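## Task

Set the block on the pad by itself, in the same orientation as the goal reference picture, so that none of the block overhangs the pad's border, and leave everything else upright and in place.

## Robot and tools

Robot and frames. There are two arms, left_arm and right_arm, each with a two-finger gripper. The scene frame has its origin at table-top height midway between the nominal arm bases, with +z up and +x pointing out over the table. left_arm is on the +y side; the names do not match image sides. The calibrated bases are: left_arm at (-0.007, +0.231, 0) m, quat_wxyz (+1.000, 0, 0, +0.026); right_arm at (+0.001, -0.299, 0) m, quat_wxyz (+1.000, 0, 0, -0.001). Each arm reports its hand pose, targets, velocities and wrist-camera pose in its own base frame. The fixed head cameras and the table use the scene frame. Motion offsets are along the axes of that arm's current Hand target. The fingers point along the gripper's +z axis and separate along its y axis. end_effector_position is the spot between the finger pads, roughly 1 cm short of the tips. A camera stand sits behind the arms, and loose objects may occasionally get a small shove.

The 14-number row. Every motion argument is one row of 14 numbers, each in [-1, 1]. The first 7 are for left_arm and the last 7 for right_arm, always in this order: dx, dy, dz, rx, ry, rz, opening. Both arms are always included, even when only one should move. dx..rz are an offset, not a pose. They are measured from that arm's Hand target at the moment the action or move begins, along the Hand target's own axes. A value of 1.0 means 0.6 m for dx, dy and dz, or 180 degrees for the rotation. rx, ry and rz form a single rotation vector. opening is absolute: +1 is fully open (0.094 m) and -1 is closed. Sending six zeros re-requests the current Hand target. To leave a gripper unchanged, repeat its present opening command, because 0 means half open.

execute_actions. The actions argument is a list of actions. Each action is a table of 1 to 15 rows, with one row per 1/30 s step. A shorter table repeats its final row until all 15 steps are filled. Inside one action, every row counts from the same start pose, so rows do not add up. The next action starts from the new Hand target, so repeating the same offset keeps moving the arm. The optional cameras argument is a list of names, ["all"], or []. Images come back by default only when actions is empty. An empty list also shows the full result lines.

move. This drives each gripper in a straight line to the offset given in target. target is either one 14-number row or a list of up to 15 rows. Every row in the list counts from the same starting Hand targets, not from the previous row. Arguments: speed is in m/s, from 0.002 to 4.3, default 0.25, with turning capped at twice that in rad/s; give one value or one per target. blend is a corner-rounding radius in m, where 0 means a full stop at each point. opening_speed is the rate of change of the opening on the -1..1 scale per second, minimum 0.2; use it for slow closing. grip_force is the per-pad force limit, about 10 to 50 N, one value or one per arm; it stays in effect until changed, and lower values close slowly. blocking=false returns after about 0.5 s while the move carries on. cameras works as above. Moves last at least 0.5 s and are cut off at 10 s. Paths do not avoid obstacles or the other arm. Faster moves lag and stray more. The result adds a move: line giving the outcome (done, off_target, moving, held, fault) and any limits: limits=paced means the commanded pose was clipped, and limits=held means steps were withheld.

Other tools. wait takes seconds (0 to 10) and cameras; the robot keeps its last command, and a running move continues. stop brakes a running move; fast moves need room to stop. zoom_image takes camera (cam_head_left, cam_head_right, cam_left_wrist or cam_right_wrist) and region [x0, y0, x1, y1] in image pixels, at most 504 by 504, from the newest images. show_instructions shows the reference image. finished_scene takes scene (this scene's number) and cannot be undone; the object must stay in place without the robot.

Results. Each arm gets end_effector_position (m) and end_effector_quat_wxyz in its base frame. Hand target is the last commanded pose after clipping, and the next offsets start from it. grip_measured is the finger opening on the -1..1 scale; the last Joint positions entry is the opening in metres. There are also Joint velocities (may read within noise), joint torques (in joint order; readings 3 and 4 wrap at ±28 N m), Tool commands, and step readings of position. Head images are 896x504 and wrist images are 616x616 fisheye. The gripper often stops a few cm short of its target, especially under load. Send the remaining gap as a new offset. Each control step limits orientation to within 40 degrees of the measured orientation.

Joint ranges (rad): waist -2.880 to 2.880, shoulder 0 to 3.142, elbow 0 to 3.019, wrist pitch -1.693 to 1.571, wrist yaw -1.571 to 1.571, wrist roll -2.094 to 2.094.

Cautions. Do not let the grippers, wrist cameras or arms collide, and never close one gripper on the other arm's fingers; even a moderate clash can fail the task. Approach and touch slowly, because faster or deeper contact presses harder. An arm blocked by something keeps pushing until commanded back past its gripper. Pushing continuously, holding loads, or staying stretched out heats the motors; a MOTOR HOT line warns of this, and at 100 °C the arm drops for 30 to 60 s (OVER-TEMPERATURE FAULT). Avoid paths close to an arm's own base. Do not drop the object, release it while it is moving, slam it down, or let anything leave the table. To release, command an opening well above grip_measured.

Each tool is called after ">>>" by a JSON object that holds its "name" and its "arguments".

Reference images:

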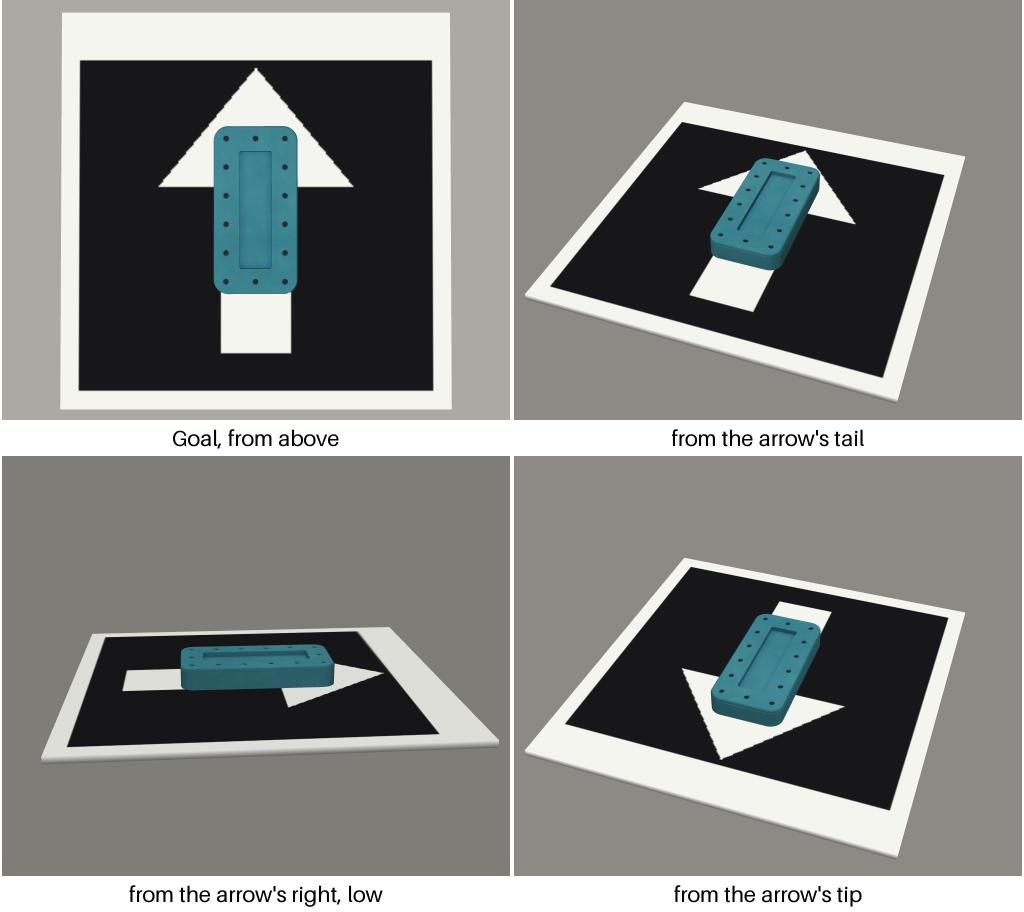

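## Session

>>> {"name": "execute_actions", "arguments": {"actions": []}}

Scene clock: 0.00 s.
left_arm: end_effector_position=(+0.4823, +0.6960, +0.1375) grip_measured=+1.000 end_effector_quat_wxyz=(+0.586, -0.381, +0.691, +0.183) | right_arm: end_effector_position=(+0.2396, +0.2692, +0.3545) grip_measured=+1.000 end_effector_quat_wxyz=(+0.404, -0.270, +0.627, +0.609)
Joint positions: left_arm=[1.005 2.161 1.583 0.325 0.192 -0.153 0.094] | right_arm=[0.442 0.744 0.472 0.389 -0.947 0.674 0.094]
Joint velocities: within noise
Joint torques (N m): no reading
Heat: left arm: hottest elbow 31 °C; right arm: hottest waist 30 °C.
Hand target: left_arm +0.4883, +0.7025, +0.1623; +0.603, -0.368, +0.681, +0.191 | right_arm +0.2415, +0.2693, +0.3814; +0.428, -0.281, +0.607, +0.607
Tool commands: left_gripper/opening=+1.0 right_gripper/opening=+1.0
camera_calibration:
cam_left_wrist: T_world_to_cam=[[0.72877, -0.673563, 0.12332, 0.104727], [-0.403178, -0.567642, -0.717795, 0.728265], [0.553482, 0.473387, -0.685247, -0.399272], [0, 0, 0, 1]] pos_world=[0.438289, 0.672945, 0.23623]
cam_right_wrist: T_world_to_cam=[[0.784947, -0.135526, -0.604559, 0.0629551], [-0.613057, -0.310944, -0.726275, 0.532152], [-0.0895548, 0.940716, -0.32716, -0.0113305], [0, 0, 0, 1]] pos_world=[0.275808, 0.18466, 0.420842]

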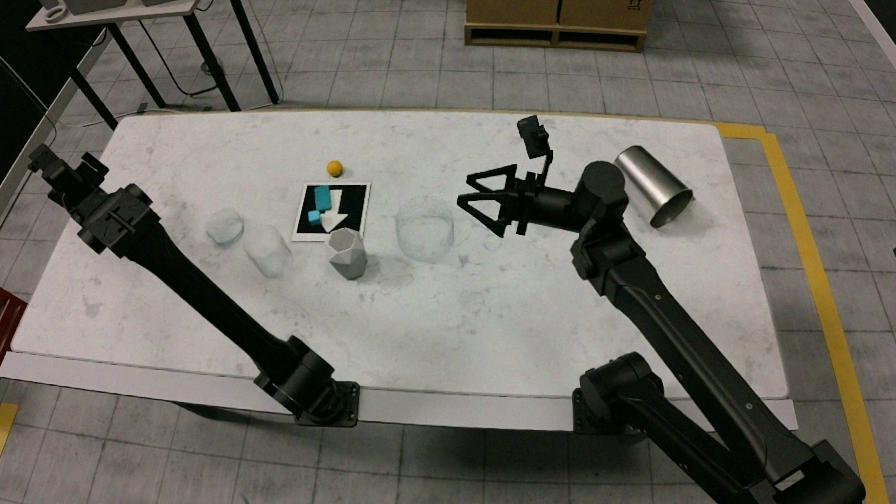

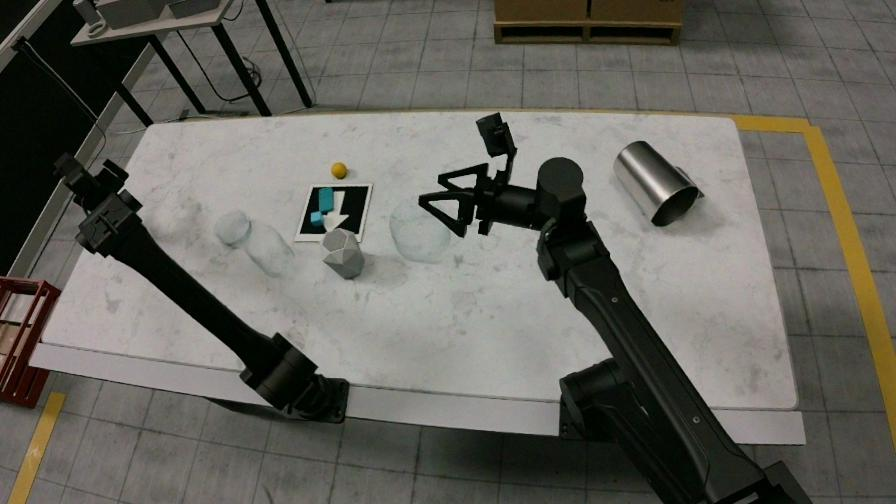

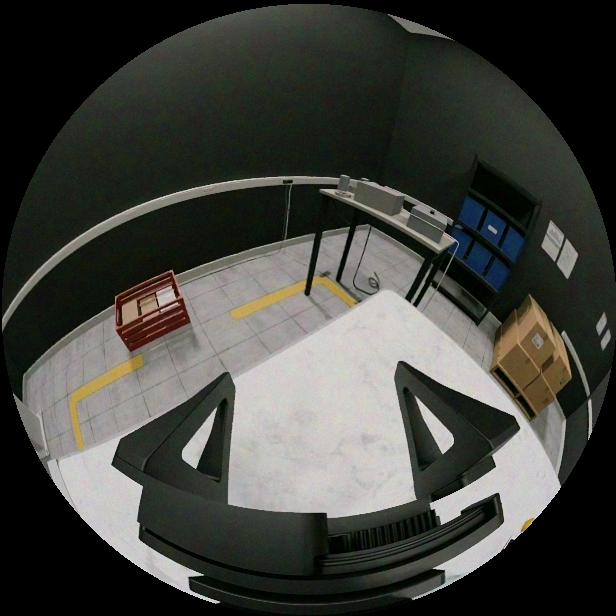

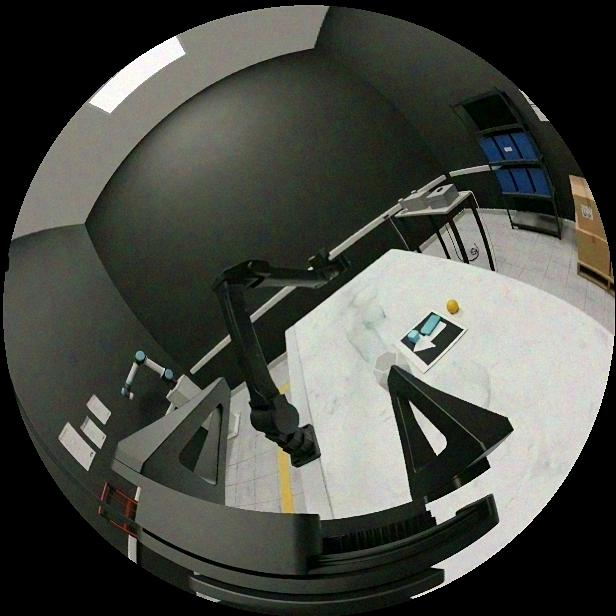

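>>> {"name": "zoom_image", "arguments": {"camera": "cam_head_left", "region": [270, 150, 420, 290]}}

>>> {"name": "zoom_image", "arguments": {"camera": "cam_head_right", "region": [270, 150, 420, 290]}}

>>> {"name": "zoom_image", "arguments": {"camera": "cam_right_wrist", "region": [340, 260, 500, 420]}}

>>> {"name": "show_instructions", "arguments": {}}

Scaled by 3.360 from the camera's 896x504 image, which has a finer 1280x720 frame.

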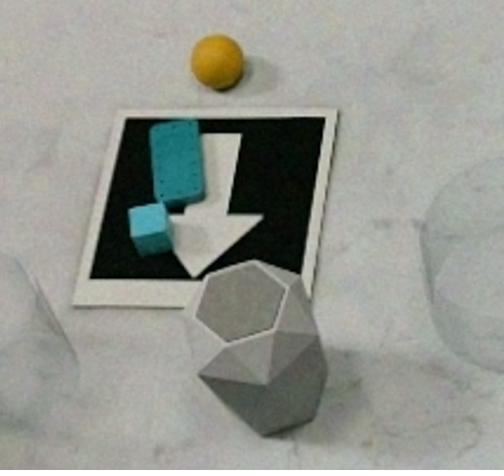

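Scaled by 3.360 from the camera's 896x504 image, which has a finer 1280x720 frame.

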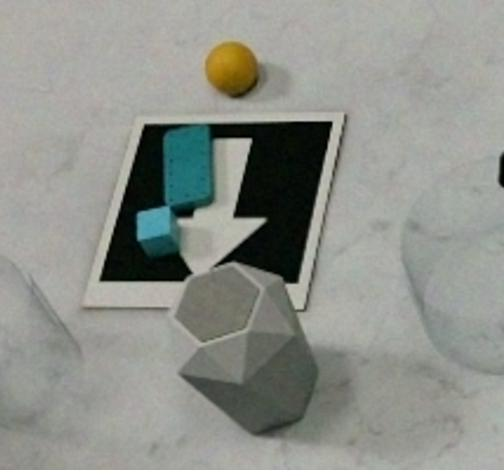

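Scaled by 3.150 from the camera's 616x616 image, which has a finer 880x880 frame.

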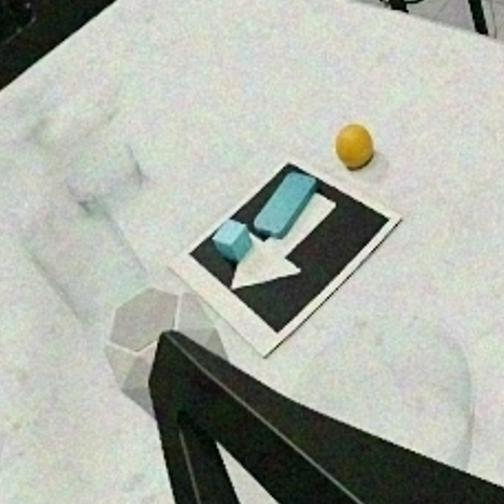

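Reference images for this scene: manual.

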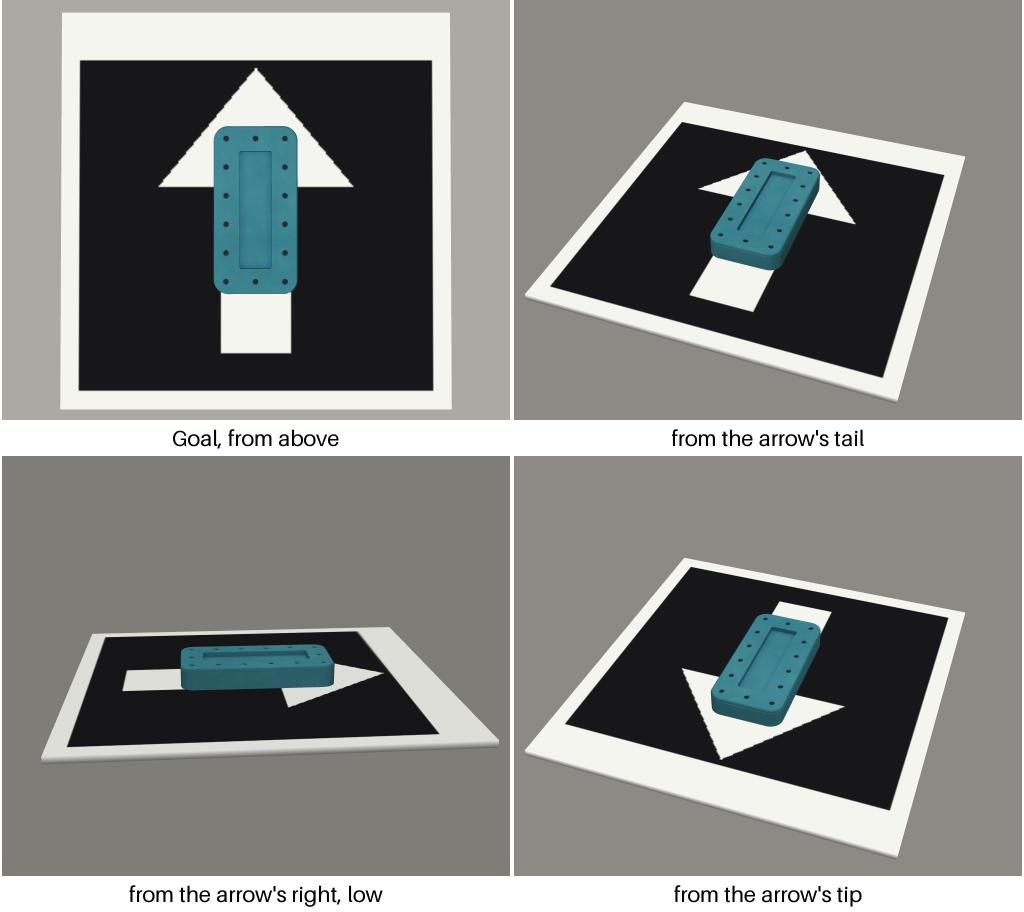

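>>> {"name": "move", "arguments": {"target": [[-0.2405,-0.0458,-0.0497,0,0,0,1, 0,0,0,0,0,0,1],[0.0477,-0.6613,-0.876,0.1932,0.2657,0.2041,1, 0,0,0,0,0,0,1],[0.2112,-0.6302,-0.8422,0.1932,0.2657,0.2041,1, 0,0,0,0,0,0,1]], "speed": 0.35, "blend": 0.04, "cameras": ["all"]}}

Scene clock: 5.17 s.
left_arm: end_effector_position=(+0.4088, +0.0580, +0.1944) grip_measured=+1.000 end_effector_quat_wxyz=(+0.250, +0.013, +0.968, -0.004) | right_arm: end_effector_position=(+0.2396, +0.2692, +0.3545) grip_measured=+1.000 end_effector_quat_wxyz=(+0.404, -0.270, +0.627, +0.609)
Joint positions: left_arm=[0.185 1.136 0.896 -0.835 0.103 0.186 0.094] | right_arm=[0.442 0.744 0.472 0.389 -0.947 0.674 0.094]
Joint torques (N m): left_arm=[0.85 -6.65 10.92 2.65 -0.04 -0.14] | right_arm=[0.62 -1.55 13.04 1.32 0.01 0.09]
Heat: left arm: hottest elbow 32 °C; right arm: hottest elbow 31 °C.
Hand target: left_arm +0.4211, +0.0641, +0.2102; +0.276, +0.000, +0.961, +0.000 | right_arm +0.2415, +0.2693, +0.3814; +0.428, -0.281, +0.607, +0.607
Off the commanded pose: left_arm 0.021 m, 3 deg | right_arm 0.027 m, 4 deg.
move: off_target (left_arm, right_arm)
camera_calibration:
cam_left_wrist: T_world_to_cam=[[-0.101043, -0.994549, -0.0257309, 0.108374], [-0.994857, 0.100821, 0.00976356, 0.439091], [-0.00711612, 0.0265851, -0.999621, 0.298727], [0, 0, 0, 1]] pos_world=[0.449909, 0.055572, 0.297115]
cam_right_wrist: T_world_to_cam=[[0.784947, -0.135526, -0.604559, 0.0629551], [-0.613057, -0.310944, -0.726275, 0.532152], [-0.0895548, 0.940716, -0.32716, -0.0113305], [0, 0, 0, 1]] pos_world=[0.275808, 0.18466, 0.420842]

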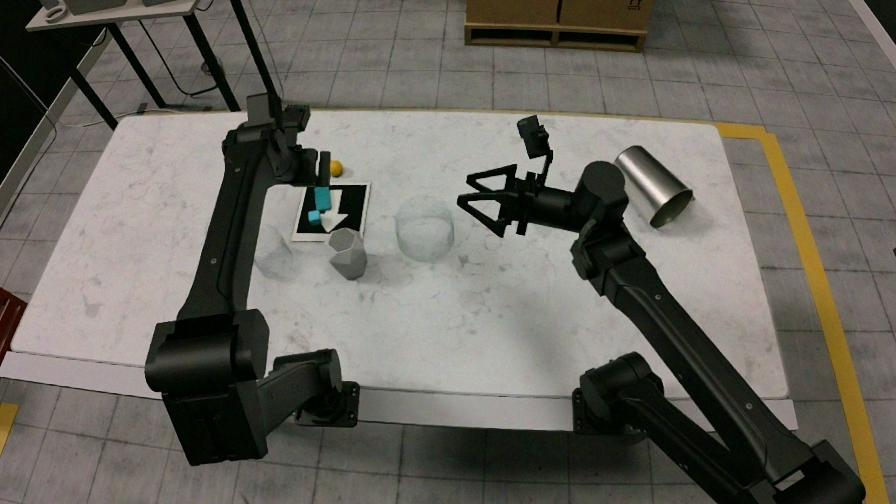

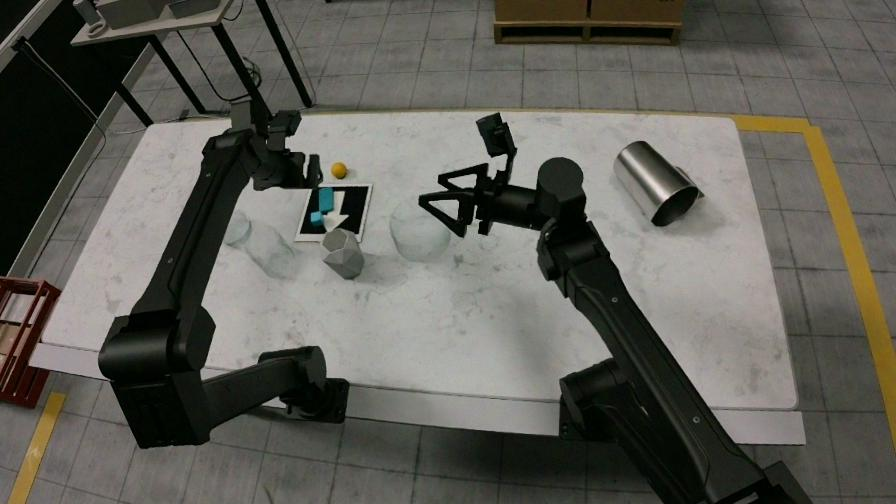

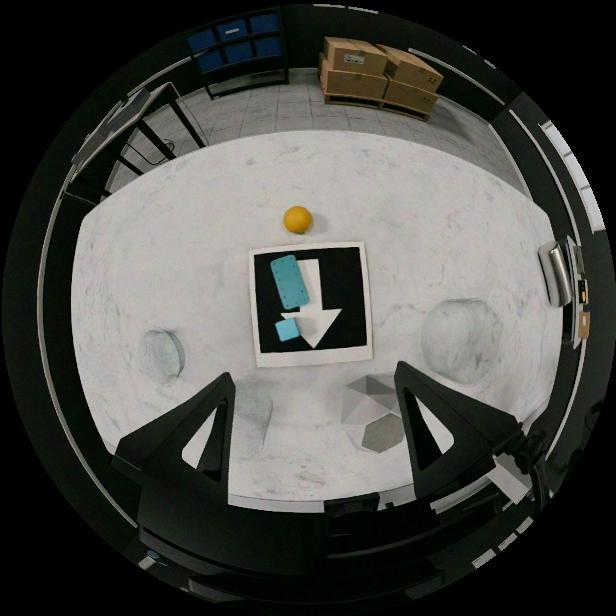

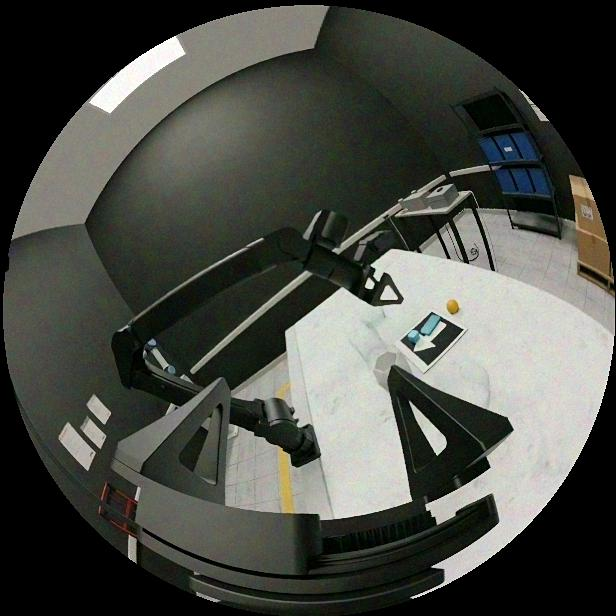

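>>> {"name": "zoom_image", "arguments": {"camera": "cam_left_wrist", "region": [230, 230, 390, 380]}}

>>> {"name": "zoom_image", "arguments": {"camera": "cam_left_wrist", "region": [255, 245, 325, 350]}}

Scaled by 3.150 from the camera's 616x616 image, which has a finer 880x880 frame.

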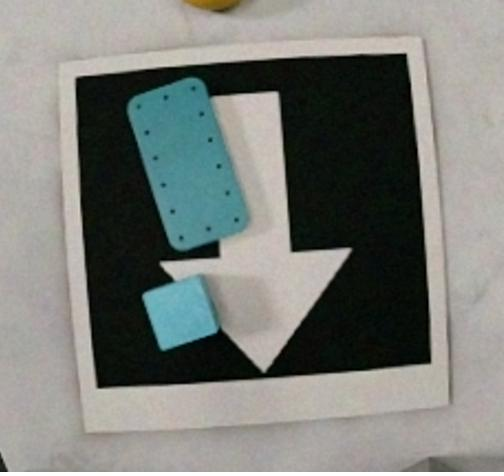

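Scaled by 4.800 from the camera's 616x616 image, which has a finer 880x880 frame.

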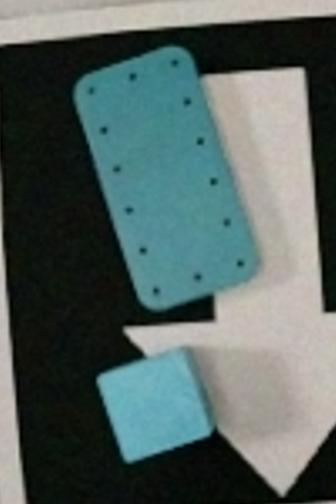

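>>> {"name": "move", "arguments": {"target": [0.0572,0.0532,0.1415,-0.0183,0.1329,-0.0505,0.0, -0.235,-0.3473,-0.6338,0.5444,0.1399,0.1677,0.0], "speed": [0.35], "cameras": ["all"]}}

Scene clock: 14.73 s.
left_arm: end_effector_position=(+0.4160, +0.0854, +0.1030) grip_measured=+0.003 end_effector_quat_wxyz=(+0.050, -0.067, +0.997, +0.003) | right_arm: end_effector_position=(+0.4117, -0.1458, +0.3255) grip_measured=+0.003 end_effector_quat_wxyz=(+0.181, +0.157, +0.970, -0.035)
Joint positions: left_arm=[0.207 1.48 1.036 -1.027 0.008 0.072 0.047] | right_arm=[-0.337 1.252 1.371 -1.318 0.006 -0.018 0.047]
Joint torques (N m): left_arm=[1.03 -9.11 12.4 0.42 -0.09 -0.14] | right_arm=[0.56 -7.53 14.89 0.16 0.05 0.36]
Heat: left arm: hottest elbow 34 °C; right arm: hottest elbow 34 °C.
Hand target: left_arm +0.4369, +0.0961, +0.1201; +0.070, -0.084, +0.994, +0.006 | right_arm +0.4204, -0.1495, +0.3599; +0.213, +0.169, +0.962, -0.038
Off the commanded pose: left_arm 0.029 m, 3 deg | right_arm 0.036 m, 4 deg.
move: off_target (left_arm, right_arm)
camera_calibration:
cam_left_wrist: T_world_to_cam=[[0.0550973, -0.998466, 0.00538633, 0.0661731], [-0.914318, -0.0482846, 0.402109, 0.383112], [-0.401232, -0.0270799, -0.915576, 0.366474], [0, 0, 0, 1]] pos_world=[0.493681, 0.0944941, 0.181126]
cam_right_wrist: T_world_to_cam=[[-0.38903, -0.921022, 0.0193692, 0.0199052], [-0.914689, 0.388684, 0.110764, 0.441329], [-0.109544, 0.0253735, -0.993658, 0.476698], [0, 0, 0, 1]] pos_world=[0.463642, -0.1653, 0.424406]

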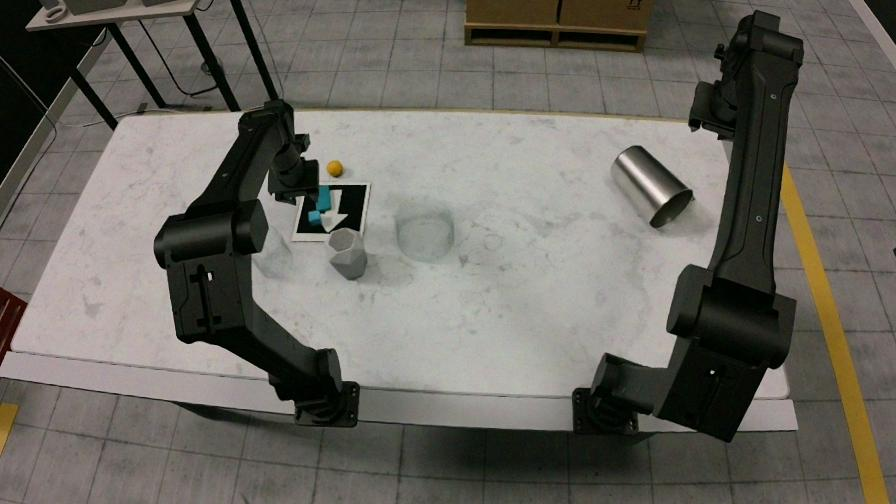

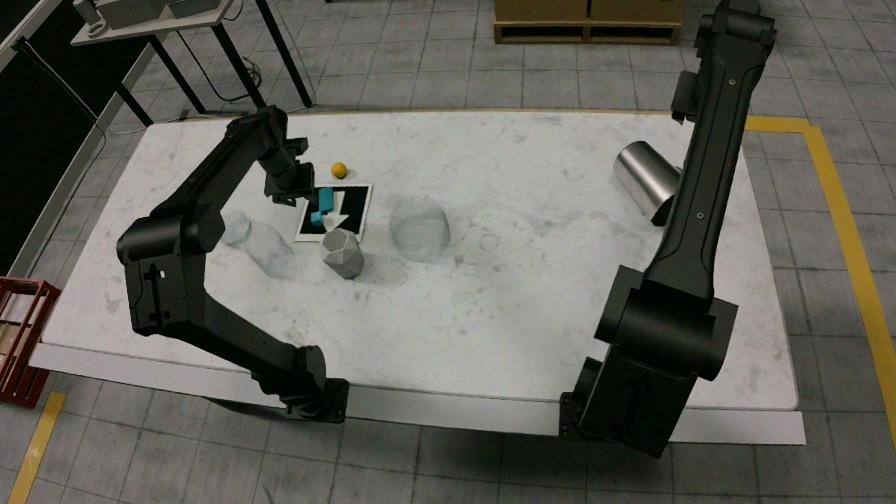

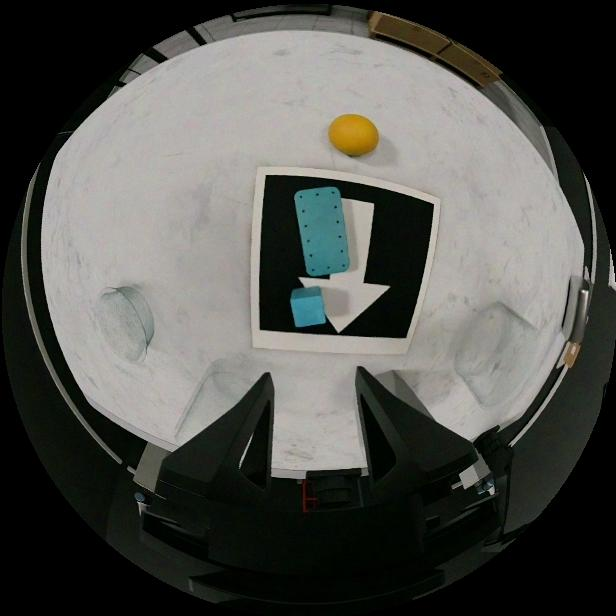

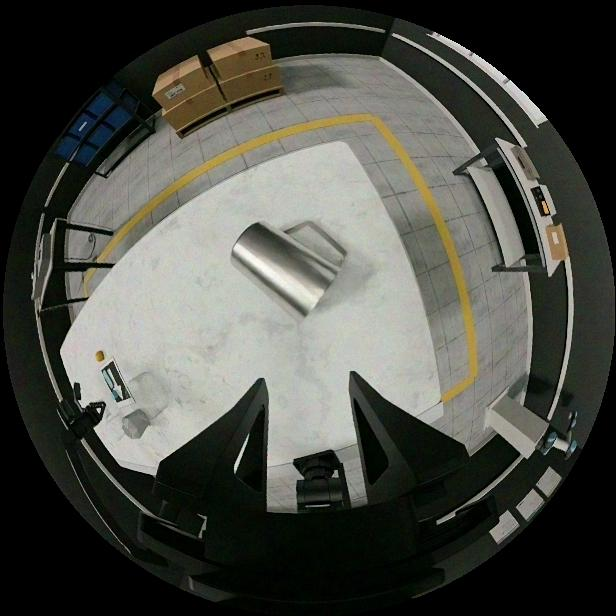

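>>> {"name": "zoom_image", "arguments": {"camera": "cam_left_wrist", "region": [240, 160, 450, 370]}}

Scaled by 2.400 from the camera's 616x616 image, which has a finer 880x880 frame.

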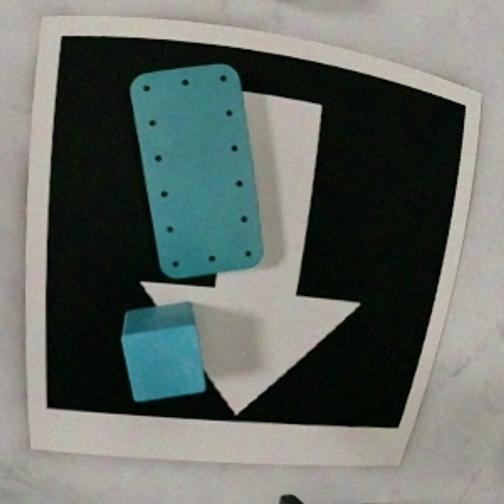

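>>> {"name": "move", "arguments": {"target": [-0.0032,0.0022,0.1015,0,0,0,0.0, 0,0,0,0,0,0,0], "speed": 0.15, "cameras": ["cam_left_wrist"]}}

Scene clock: 17.03 s.
left_arm: end_effector_position=(+0.4408, +0.0914, +0.0601) grip_measured=+0.003 end_effector_quat_wxyz=(+0.059, -0.068, +0.996, +0.004) | right_arm: end_effector_position=(+0.4117, -0.1458, +0.3255) grip_measured=+0.003 end_effector_quat_wxyz=(+0.181, +0.157, +0.970, -0.035)
Joint positions: left_arm=[0.208 1.589 1.033 -0.896 0.008 0.072 0.047] | right_arm=[-0.337 1.252 1.371 -1.318 0.006 -0.018 0.047]
Joint torques (N m): left_arm=[1.03 -10.34 7.97 1.68 -0.1 -0.12] | right_arm=[0.91 -7.53 14.89 0.2 0.01 0.34]
Heat: left arm: hottest elbow 35 °C; right arm: hottest elbow 34 °C.
Hand target: left_arm +0.4470, +0.0991, +0.0600; +0.070, -0.084, +0.994, +0.006 | right_arm +0.4204, -0.1495, +0.3599; +0.213, +0.169, +0.962, -0.038
Off the commanded pose: left_arm 0.010 m, 2 deg | right_arm 0.036 m, 4 deg.
move: off_target (right_arm)
camera_calibration:
cam_left_wrist: T_world_to_cam=[[0.0565539, -0.998396, 0.00259178, 0.0705286], [-0.921329, -0.051188, 0.385399, 0.427712], [-0.384649, -0.0241837, -0.922746, 0.33017], [0, 0, 0, 1]] pos_world=[0.517075, 0.100294, 0.139641]
Images, in order (width x height): cam_left_wrist 616x616.

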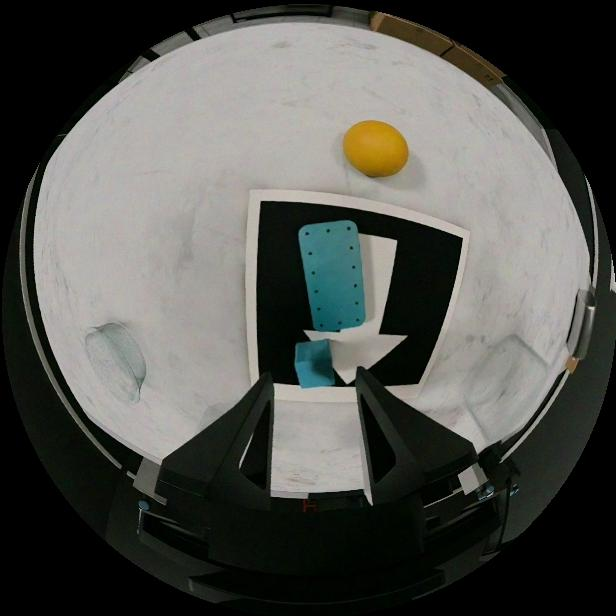

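>>> {"name": "move", "arguments": {"target": [[0.0318,0.0045,0.0377,0,0,0,0.0, 0,0,0,0,0,0,0],[0.0318,0.0045,0.0377,0,0,0,-0.75, 0,0,0,0,0,0,0]], "speed": 0.12, "opening_speed": 1.0, "cameras": ["cam_left_wrist"]}}

Scene clock: 19.70 s.
left_arm: end_effector_position=(+0.4250, +0.0921, +0.0364) grip_measured=-0.489 end_effector_quat_wxyz=(+0.061, -0.072, +0.996, +0.005) | right_arm: end_effector_position=(+0.4117, -0.1458, +0.3255) grip_measured=+0.003 end_effector_quat_wxyz=(+0.181, +0.157, +0.970, -0.035)
Joint positions: left_arm=[0.218 1.589 0.957 -0.818 0.008 0.072 0.024] | right_arm=[-0.337 1.252 1.371 -1.318 0.006 -0.018 0.047]
Joint torques (N m): left_arm=[0.91 -9.76 7.69 1.65 -0.05 -0.03] | right_arm=[0.09 -7.41 14.84 0.24 0.07 0.42]
Heat: left arm: hottest elbow 35 °C; right arm: hottest elbow 34 °C.
Hand target: left_arm +0.4310, +0.0992, +0.0350; +0.070, -0.084, +0.994, +0.006 | right_arm +0.4204, -0.1495, +0.3599; +0.213, +0.169, +0.962, -0.038
Off the commanded pose: left_arm 0.009 m, 2 deg | right_arm 0.036 m, 4 deg.
move: off_target (right_arm)
camera_calibration:
cam_left_wrist: T_world_to_cam=[[0.0658009, -0.997831, 0.0020966, 0.0681726], [-0.922, -0.0599966, 0.382513, 0.423566], [-0.381557, -0.0271027, -0.923948, 0.301213], [0, 0, 0, 1]] pos_world=[0.500972, 0.101601, 0.116143]
Images, in order (width x height): cam_left_wrist 616x616.

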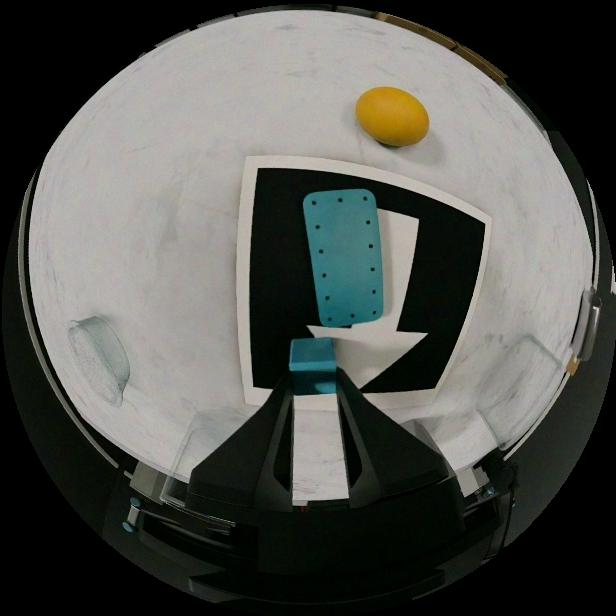

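>>> {"name": "move", "arguments": {"target": [[-0.014,0,-0.099,0,0,0,-0.75, 0,0,0,0,0,0,0],[-0.185,0.17,-0.0748,0,0,0,-0.75, 0,0,0,0,0,0,0],[-0.1703,0.17,0.0292,0,0,0,-0.75, 0,0,0,0,0,0,0],[-0.1703,0.17,0.0292,0,0,0,-0.1, 0,0,0,0,0,0,0],[-0.189,0.17,-0.1078,0,0,0,-0.1, 0,0,0,0,0,0,0]], "speed": [0.25,0.25,0.12,0.12,0.2], "blend": [0.02,0.02,0,0,0], "cameras": ["cam_left_wrist","cam_head_left"]}}

Scene clock: 24.30 s.
left_arm: end_effector_position=(+0.4992, +0.2144, +0.0935) grip_measured=-0.103 end_effector_quat_wxyz=(+0.046, -0.096, +0.994, +0.003) | right_arm: end_effector_position=(+0.4117, -0.1458, +0.3255) grip_measured=+0.003 end_effector_quat_wxyz=(+0.181, +0.157, +0.970, -0.035)
Joint positions: left_arm=[0.414 1.783 1.392 -1.09 0.023 0.22 0.042] | right_arm=[-0.337 1.252 1.371 -1.318 0.006 -0.018 0.047]
Joint torques (N m): left_arm=[0.15 -14.62 11.48 0.35 0.27 0.19] | right_arm=[0.44 -7.59 14.93 0.1 0.01 0.41]
Heat: left arm: hottest elbow 35 °C; right arm: hottest elbow 35 °C.
Hand target: left_arm +0.5158, +0.2170, +0.1148; +0.070, -0.084, +0.994, +0.006 | right_arm +0.4204, -0.1495, +0.3599; +0.213, +0.169, +0.962, -0.038
Off the commanded pose: left_arm 0.027 m, 3 deg | right_arm 0.036 m, 4 deg.
move: off_target (left_arm, right_arm)
camera_calibration:
cam_left_wrist: T_world_to_cam=[[0.114049, -0.993439, 0.00852009, 0.159606], [-0.906828, -0.100595, 0.409321, 0.476], [-0.405778, -0.0544087, -0.912351, 0.402494], [0, 0, 0, 1]] pos_world=[0.576771, 0.228341, 0.171019]
Images, in order (width x height): cam_head_left 896x504, cam_left_wrist 616x616.

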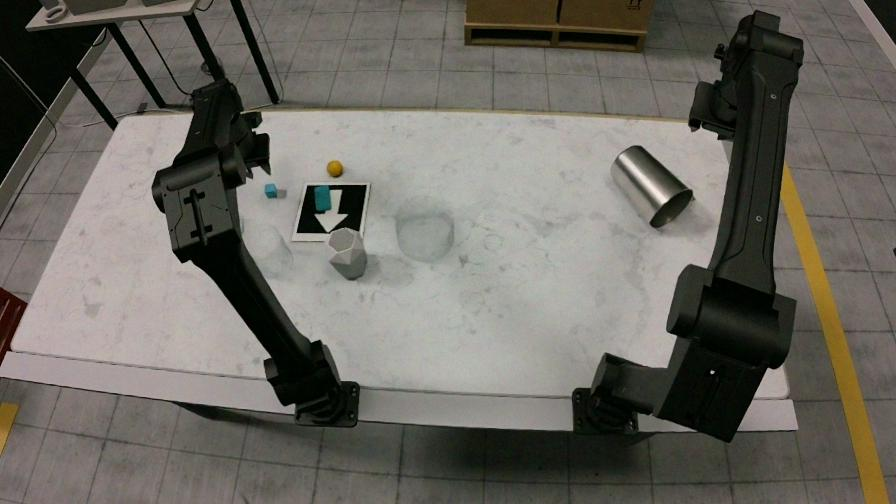

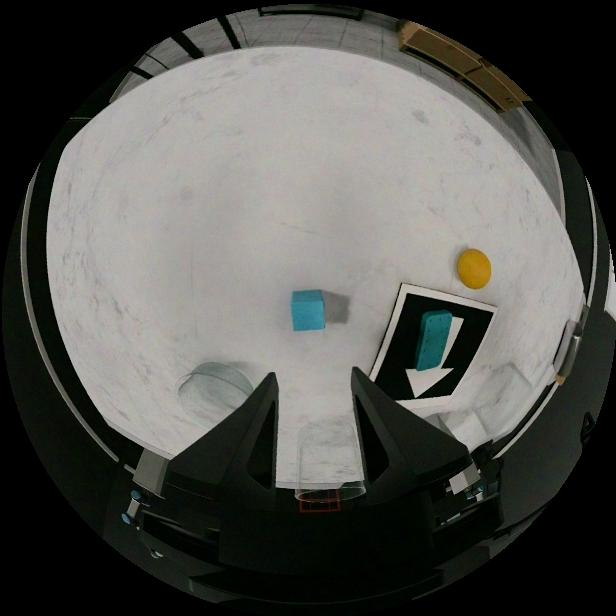

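>>> {"name": "move", "arguments": {"target": [0.0602,-0.2088,-0.0338,0.0088,0.0619,0.4907,0.7, 0,0,0,0,0,0,0], "speed": 0.5, "cameras": ["cam_left_wrist"]}}

Scene clock: 28.93 s.
left_arm: end_effector_position=(+0.4960, +0.0853, +0.1126) grip_measured=+0.698 end_effector_quat_wxyz=(-0.052, +0.626, +0.778, +0.022) | right_arm: end_effector_position=(+0.4117, -0.1458, +0.3255) grip_measured=+0.003 end_effector_quat_wxyz=(+0.181, +0.157, +0.970, -0.035)
Joint positions: left_arm=[0.135 1.745 1.392 -1.257 -0.106 1.487 0.08] | right_arm=[-0.337 1.252 1.371 -1.318 0.006 -0.018 0.047]
Joint torques (N m): left_arm=[0.38 -15.15 8.77 0.03 -0.01 0.2] | right_arm=[0.44 -8.64 14.86 0.18 0.05 0.37]
Heat: left arm: hottest elbow 36 °C; right arm: hottest elbow 36 °C.
Hand target: left_arm +0.4987, +0.0870, +0.1299; -0.041, +0.632, +0.773, +0.033 | right_arm +0.4204, -0.1495, +0.3599; +0.213, +0.169, +0.962, -0.038
Off the commanded pose: left_arm 0.018 m, 2 deg | right_arm 0.036 m, 4 deg.
move: off_target (left_arm, right_arm)
camera_calibration:
cam_left_wrist: T_world_to_cam=[[-0.988598, -0.141477, 0.0515623, 0.50095], [-0.0856485, 0.80995, 0.580212, -0.0519157], [-0.123849, 0.56918, -0.812832, 0.207372], [0, 0, 0, 1]] pos_world=[0.516474, -0.00510993, 0.17285]
Images, in order (width x height): cam_left_wrist 616x616.

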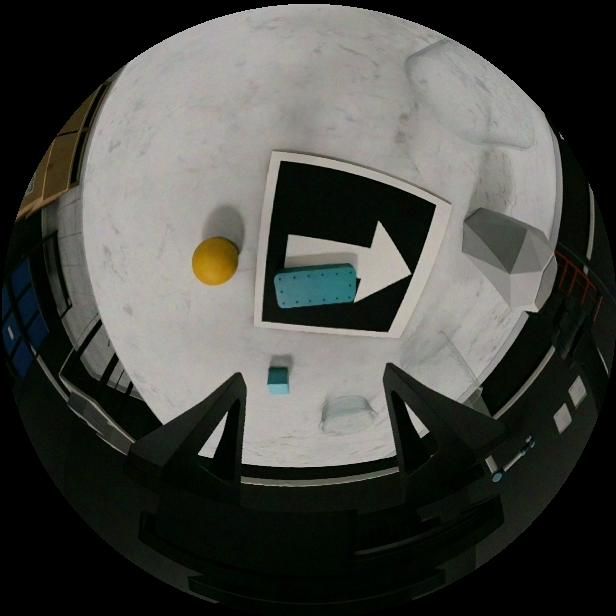

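>>> {"name": "zoom_image", "arguments": {"camera": "cam_left_wrist", "region": [180, 220, 400, 400]}}

Scaled by 2.291 from the camera's 616x616 image, which has a finer 880x880 frame.

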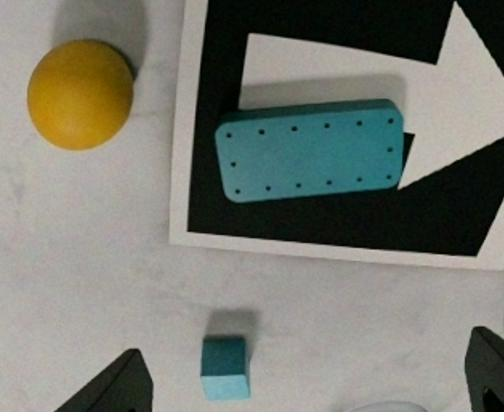

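>>> {"name": "move", "arguments": {"target": [-0.0272,-0.0067,0.1227,0,0,0,0.7, 0,0,0,0,0,0,0], "speed": 0.15, "cameras": ["cam_left_wrist"]}}

Scene clock: 31.10 s.
left_arm: end_effector_position=(+0.4881, +0.0842, +0.0582) grip_measured=+0.698 end_effector_quat_wxyz=(-0.047, +0.625, +0.779, +0.028) | right_arm: end_effector_position=(+0.4117, -0.1458, +0.3255) grip_measured=+0.003 end_effector_quat_wxyz=(+0.181, +0.157, +0.970, -0.035)
Joint positions: left_arm=[0.135 1.776 1.278 -1.097 -0.106 1.487 0.08] | right_arm=[-0.337 1.252 1.371 -1.318 0.006 -0.018 0.047]
Joint torques (N m): left_arm=[-0.38 -12.34 8.01 1.09 -0.01 0.01] | right_arm=[0.15 -8 14.94 0.18 0.05 0.37]
Heat: left arm: hottest elbow 36 °C; right arm: hottest elbow 36 °C.
Hand target: left_arm +0.4964, +0.0778, +0.0549; -0.041, +0.632, +0.773, +0.033 | right_arm +0.4204, -0.1495, +0.3599; +0.213, +0.169, +0.962, -0.038
Off the commanded pose: left_arm 0.011 m, 1 deg | right_arm 0.036 m, 4 deg.
move: off_target (left_arm, right_arm)
camera_calibration:
cam_left_wrist: T_world_to_cam=[[-0.989271, -0.141534, 0.0362142, 0.497042], [-0.0944556, 0.80875, 0.580519, -0.0157081], [-0.111451, 0.57087, -0.813441, 0.156537], [0, 0, 0, 1]] pos_world=[0.507672, -0.00631025, 0.118453]
Images, in order (width x height): cam_left_wrist 616x616.

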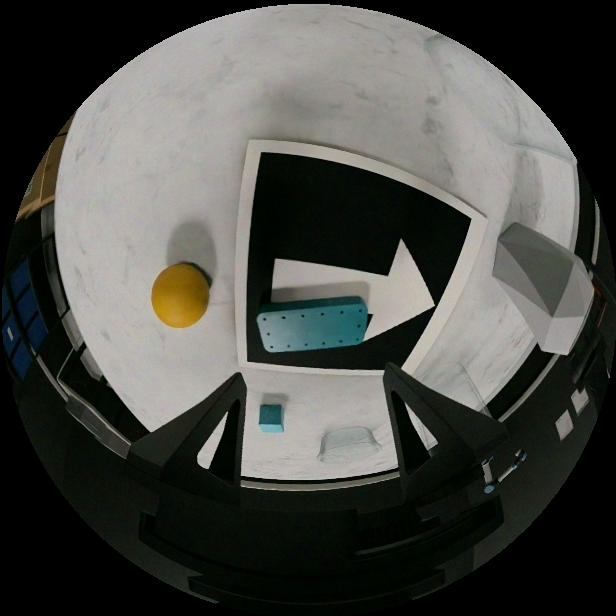

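>>> {"name": "move", "arguments": {"target": [-0.0223,-0.0007,0.0178,0,0,0,0.7, 0,0,0,0,0,0,0], "speed": 0.15, "cameras": ["cam_left_wrist"]}}

>>> {"name": "zoom_image", "arguments": {"camera": "cam_left_wrist", "region": [200, 260, 440, 460]}}

Scene clock: 32.67 s.
left_arm: end_effector_position=(+0.4932, +0.0657, +0.0497) grip_measured=+0.698 end_effector_quat_wxyz=(-0.044, +0.640, +0.767, +0.031) | right_arm: end_effector_position=(+0.4117, -0.1458, +0.3255) grip_measured=+0.003 end_effector_quat_wxyz=(+0.181, +0.157, +0.970, -0.035)
Joint positions: left_arm=[0.096 1.788 1.27 -1.071 -0.106 1.487 0.08] | right_arm=[-0.337 1.252 1.371 -1.318 0.006 -0.018 0.047]
Joint torques (N m): left_arm=[-0.09 -12.04 7.66 1.11 0.01 -0.13] | right_arm=[-0.32 -7.59 14.97 0.17 0.02 0.36]
Heat: left arm: hottest elbow 36 °C; right arm: hottest elbow 36 °C.
Hand target: left_arm +0.4984, +0.0658, +0.0429; -0.041, +0.632, +0.773, +0.033 | right_arm +0.4204, -0.1495, +0.3599; +0.213, +0.169, +0.962, -0.038
Off the commanded pose: left_arm 0.009 m, 1 deg | right_arm 0.036 m, 4 deg.
move: off_target (right_arm)
camera_calibration:
cam_left_wrist: T_world_to_cam=[[-0.994166, -0.103572, 0.0301083, 0.499904], [-0.0669526, 0.81144, 0.580588, -0.00903849], [-0.0845639, 0.575186, -0.81364, 0.14731], [0, 0, 0, 1]] pos_world=[0.50884, -0.0256202, 0.110054]
Images, in order (width x height): cam_left_wrist 616x616.

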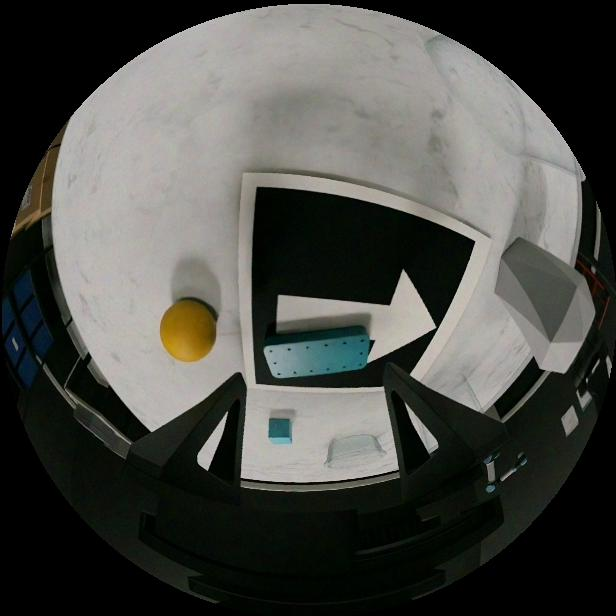

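Scaled by 2.100 from the camera's 616x616 image, which has a finer 880x880 frame.

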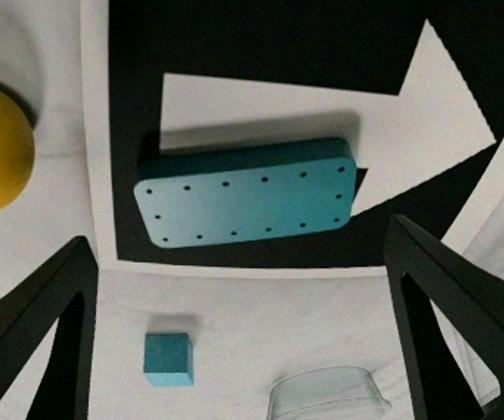

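>>> {"name": "move", "arguments": {"target": [[-0.002,-0.0033,0.0248,0,0,0,0.7, 0,0,0,0,0,0,0],[-0.002,-0.0033,0.0248,0,0,0,0.25, 0,0,0,0,0,0,0]], "speed": 0.12, "opening_speed": 1.0, "cameras": ["cam_left_wrist"]}}

Scene clock: 35.07 s.
left_arm: end_effector_position=(+0.4910, +0.0655, +0.0341) grip_measured=+0.253 end_effector_quat_wxyz=(-0.044, +0.640, +0.766, +0.030) | right_arm: end_effector_position=(+0.4117, -0.1458, +0.3255) grip_measured=+0.003 end_effector_quat_wxyz=(+0.181, +0.157, +0.970, -0.035)
Joint positions: left_arm=[0.096 1.805 1.247 -1.033 -0.106 1.487 0.059] | right_arm=[-0.337 1.252 1.371 -1.318 0.006 -0.018 0.047]
Joint torques (N m): left_arm=[-0.03 -12.1 7.54 1.11 0.01 -0.14] | right_arm=[0.21 -7.94 14.99 0.2 0.03 0.42]
Heat: left arm: hottest elbow 36 °C; right arm: hottest elbow 36 °C.
Hand target: left_arm +0.4964, +0.0658, +0.0280; -0.041, +0.632, +0.773, +0.033 | right_arm +0.4204, -0.1495, +0.3599; +0.213, +0.169, +0.962, -0.038
Off the commanded pose: left_arm 0.008 m, 1 deg | right_arm 0.036 m, 4 deg.
move: off_target (right_arm)
camera_calibration:
cam_left_wrist: T_world_to_cam=[[-0.994124, -0.103528, 0.0316122, 0.498104], [-0.0660525, 0.81154, 0.580551, -0.000409505], [-0.0857576, 0.575052, -0.81361, 0.135153], [0, 0, 0, 1]] pos_world=[0.50674, -0.0258201, 0.0944534]
Images, in order (width x height): cam_left_wrist 616x616.

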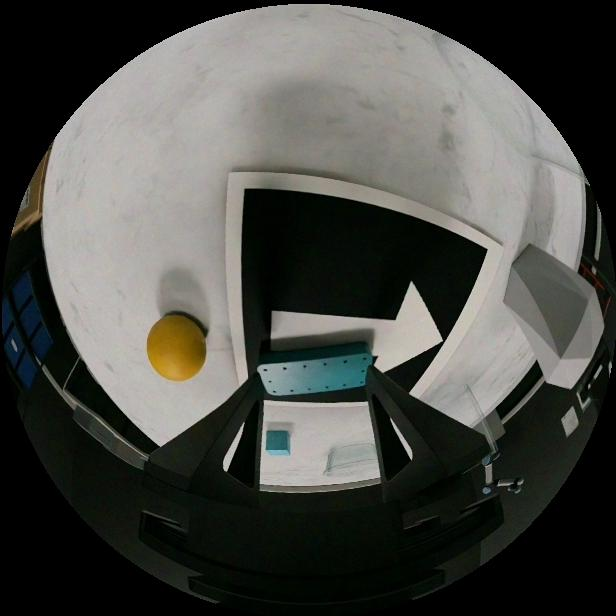

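>>> {"name": "move", "arguments": {"target": [0,0,0,0,0,0,0.05, 0,0,0,0,0,0,0], "speed": 0.12, "opening_speed": 1.0, "cameras": ["cam_left_wrist"]}}

Scene clock: 36.03 s.
left_arm: end_effector_position=(+0.4910, +0.0655, +0.0341) grip_measured=+0.053 end_effector_quat_wxyz=(-0.044, +0.640, +0.766, +0.030) | right_arm: end_effector_position=(+0.4117, -0.1458, +0.3255) grip_measured=+0.003 end_effector_quat_wxyz=(+0.181, +0.157, +0.970, -0.035)
Joint positions: left_arm=[0.096 1.805 1.247 -1.033 -0.106 1.487 0.049] | right_arm=[-0.337 1.252 1.371 -1.318 0.006 -0.018 0.047]
Joint torques (N m): left_arm=[0.03 -12.1 7.53 1.1 0 -0.13] | right_arm=[0.03 -8.12 14.9 0.25 0.07 0.34]
Heat: left arm: hottest elbow 36 °C; right arm: hottest elbow 36 °C.
Hand target: left_arm +0.4964, +0.0658, +0.0280; -0.041, +0.632, +0.773, +0.033 | right_arm +0.4204, -0.1495, +0.3599; +0.213, +0.169, +0.962, -0.038
Off the commanded pose: left_arm 0.008 m, 1 deg | right_arm 0.036 m, 4 deg.
move: off_target (right_arm)
camera_calibration:
cam_left_wrist: T_world_to_cam=[[-0.994124, -0.103528, 0.0316122, 0.498104], [-0.0660525, 0.81154, 0.580551, -0.000409505], [-0.0857576, 0.575052, -0.81361, 0.135153], [0, 0, 0, 1]] pos_world=[0.50674, -0.0258201, 0.0944534]
Images, in order (width x height): cam_left_wrist 616x616.

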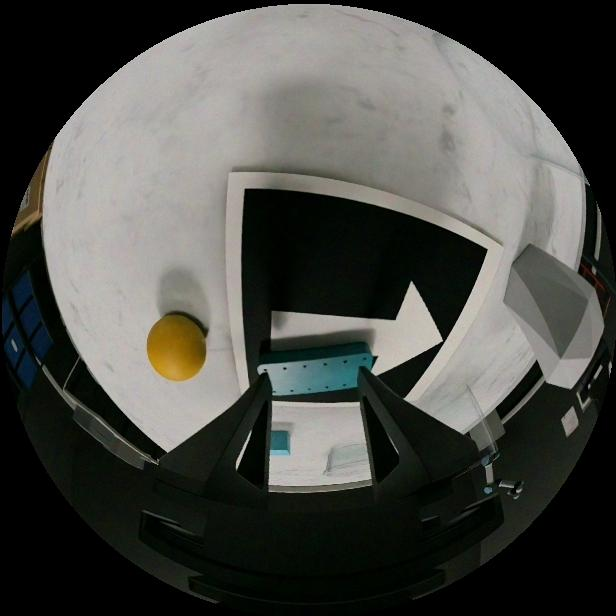

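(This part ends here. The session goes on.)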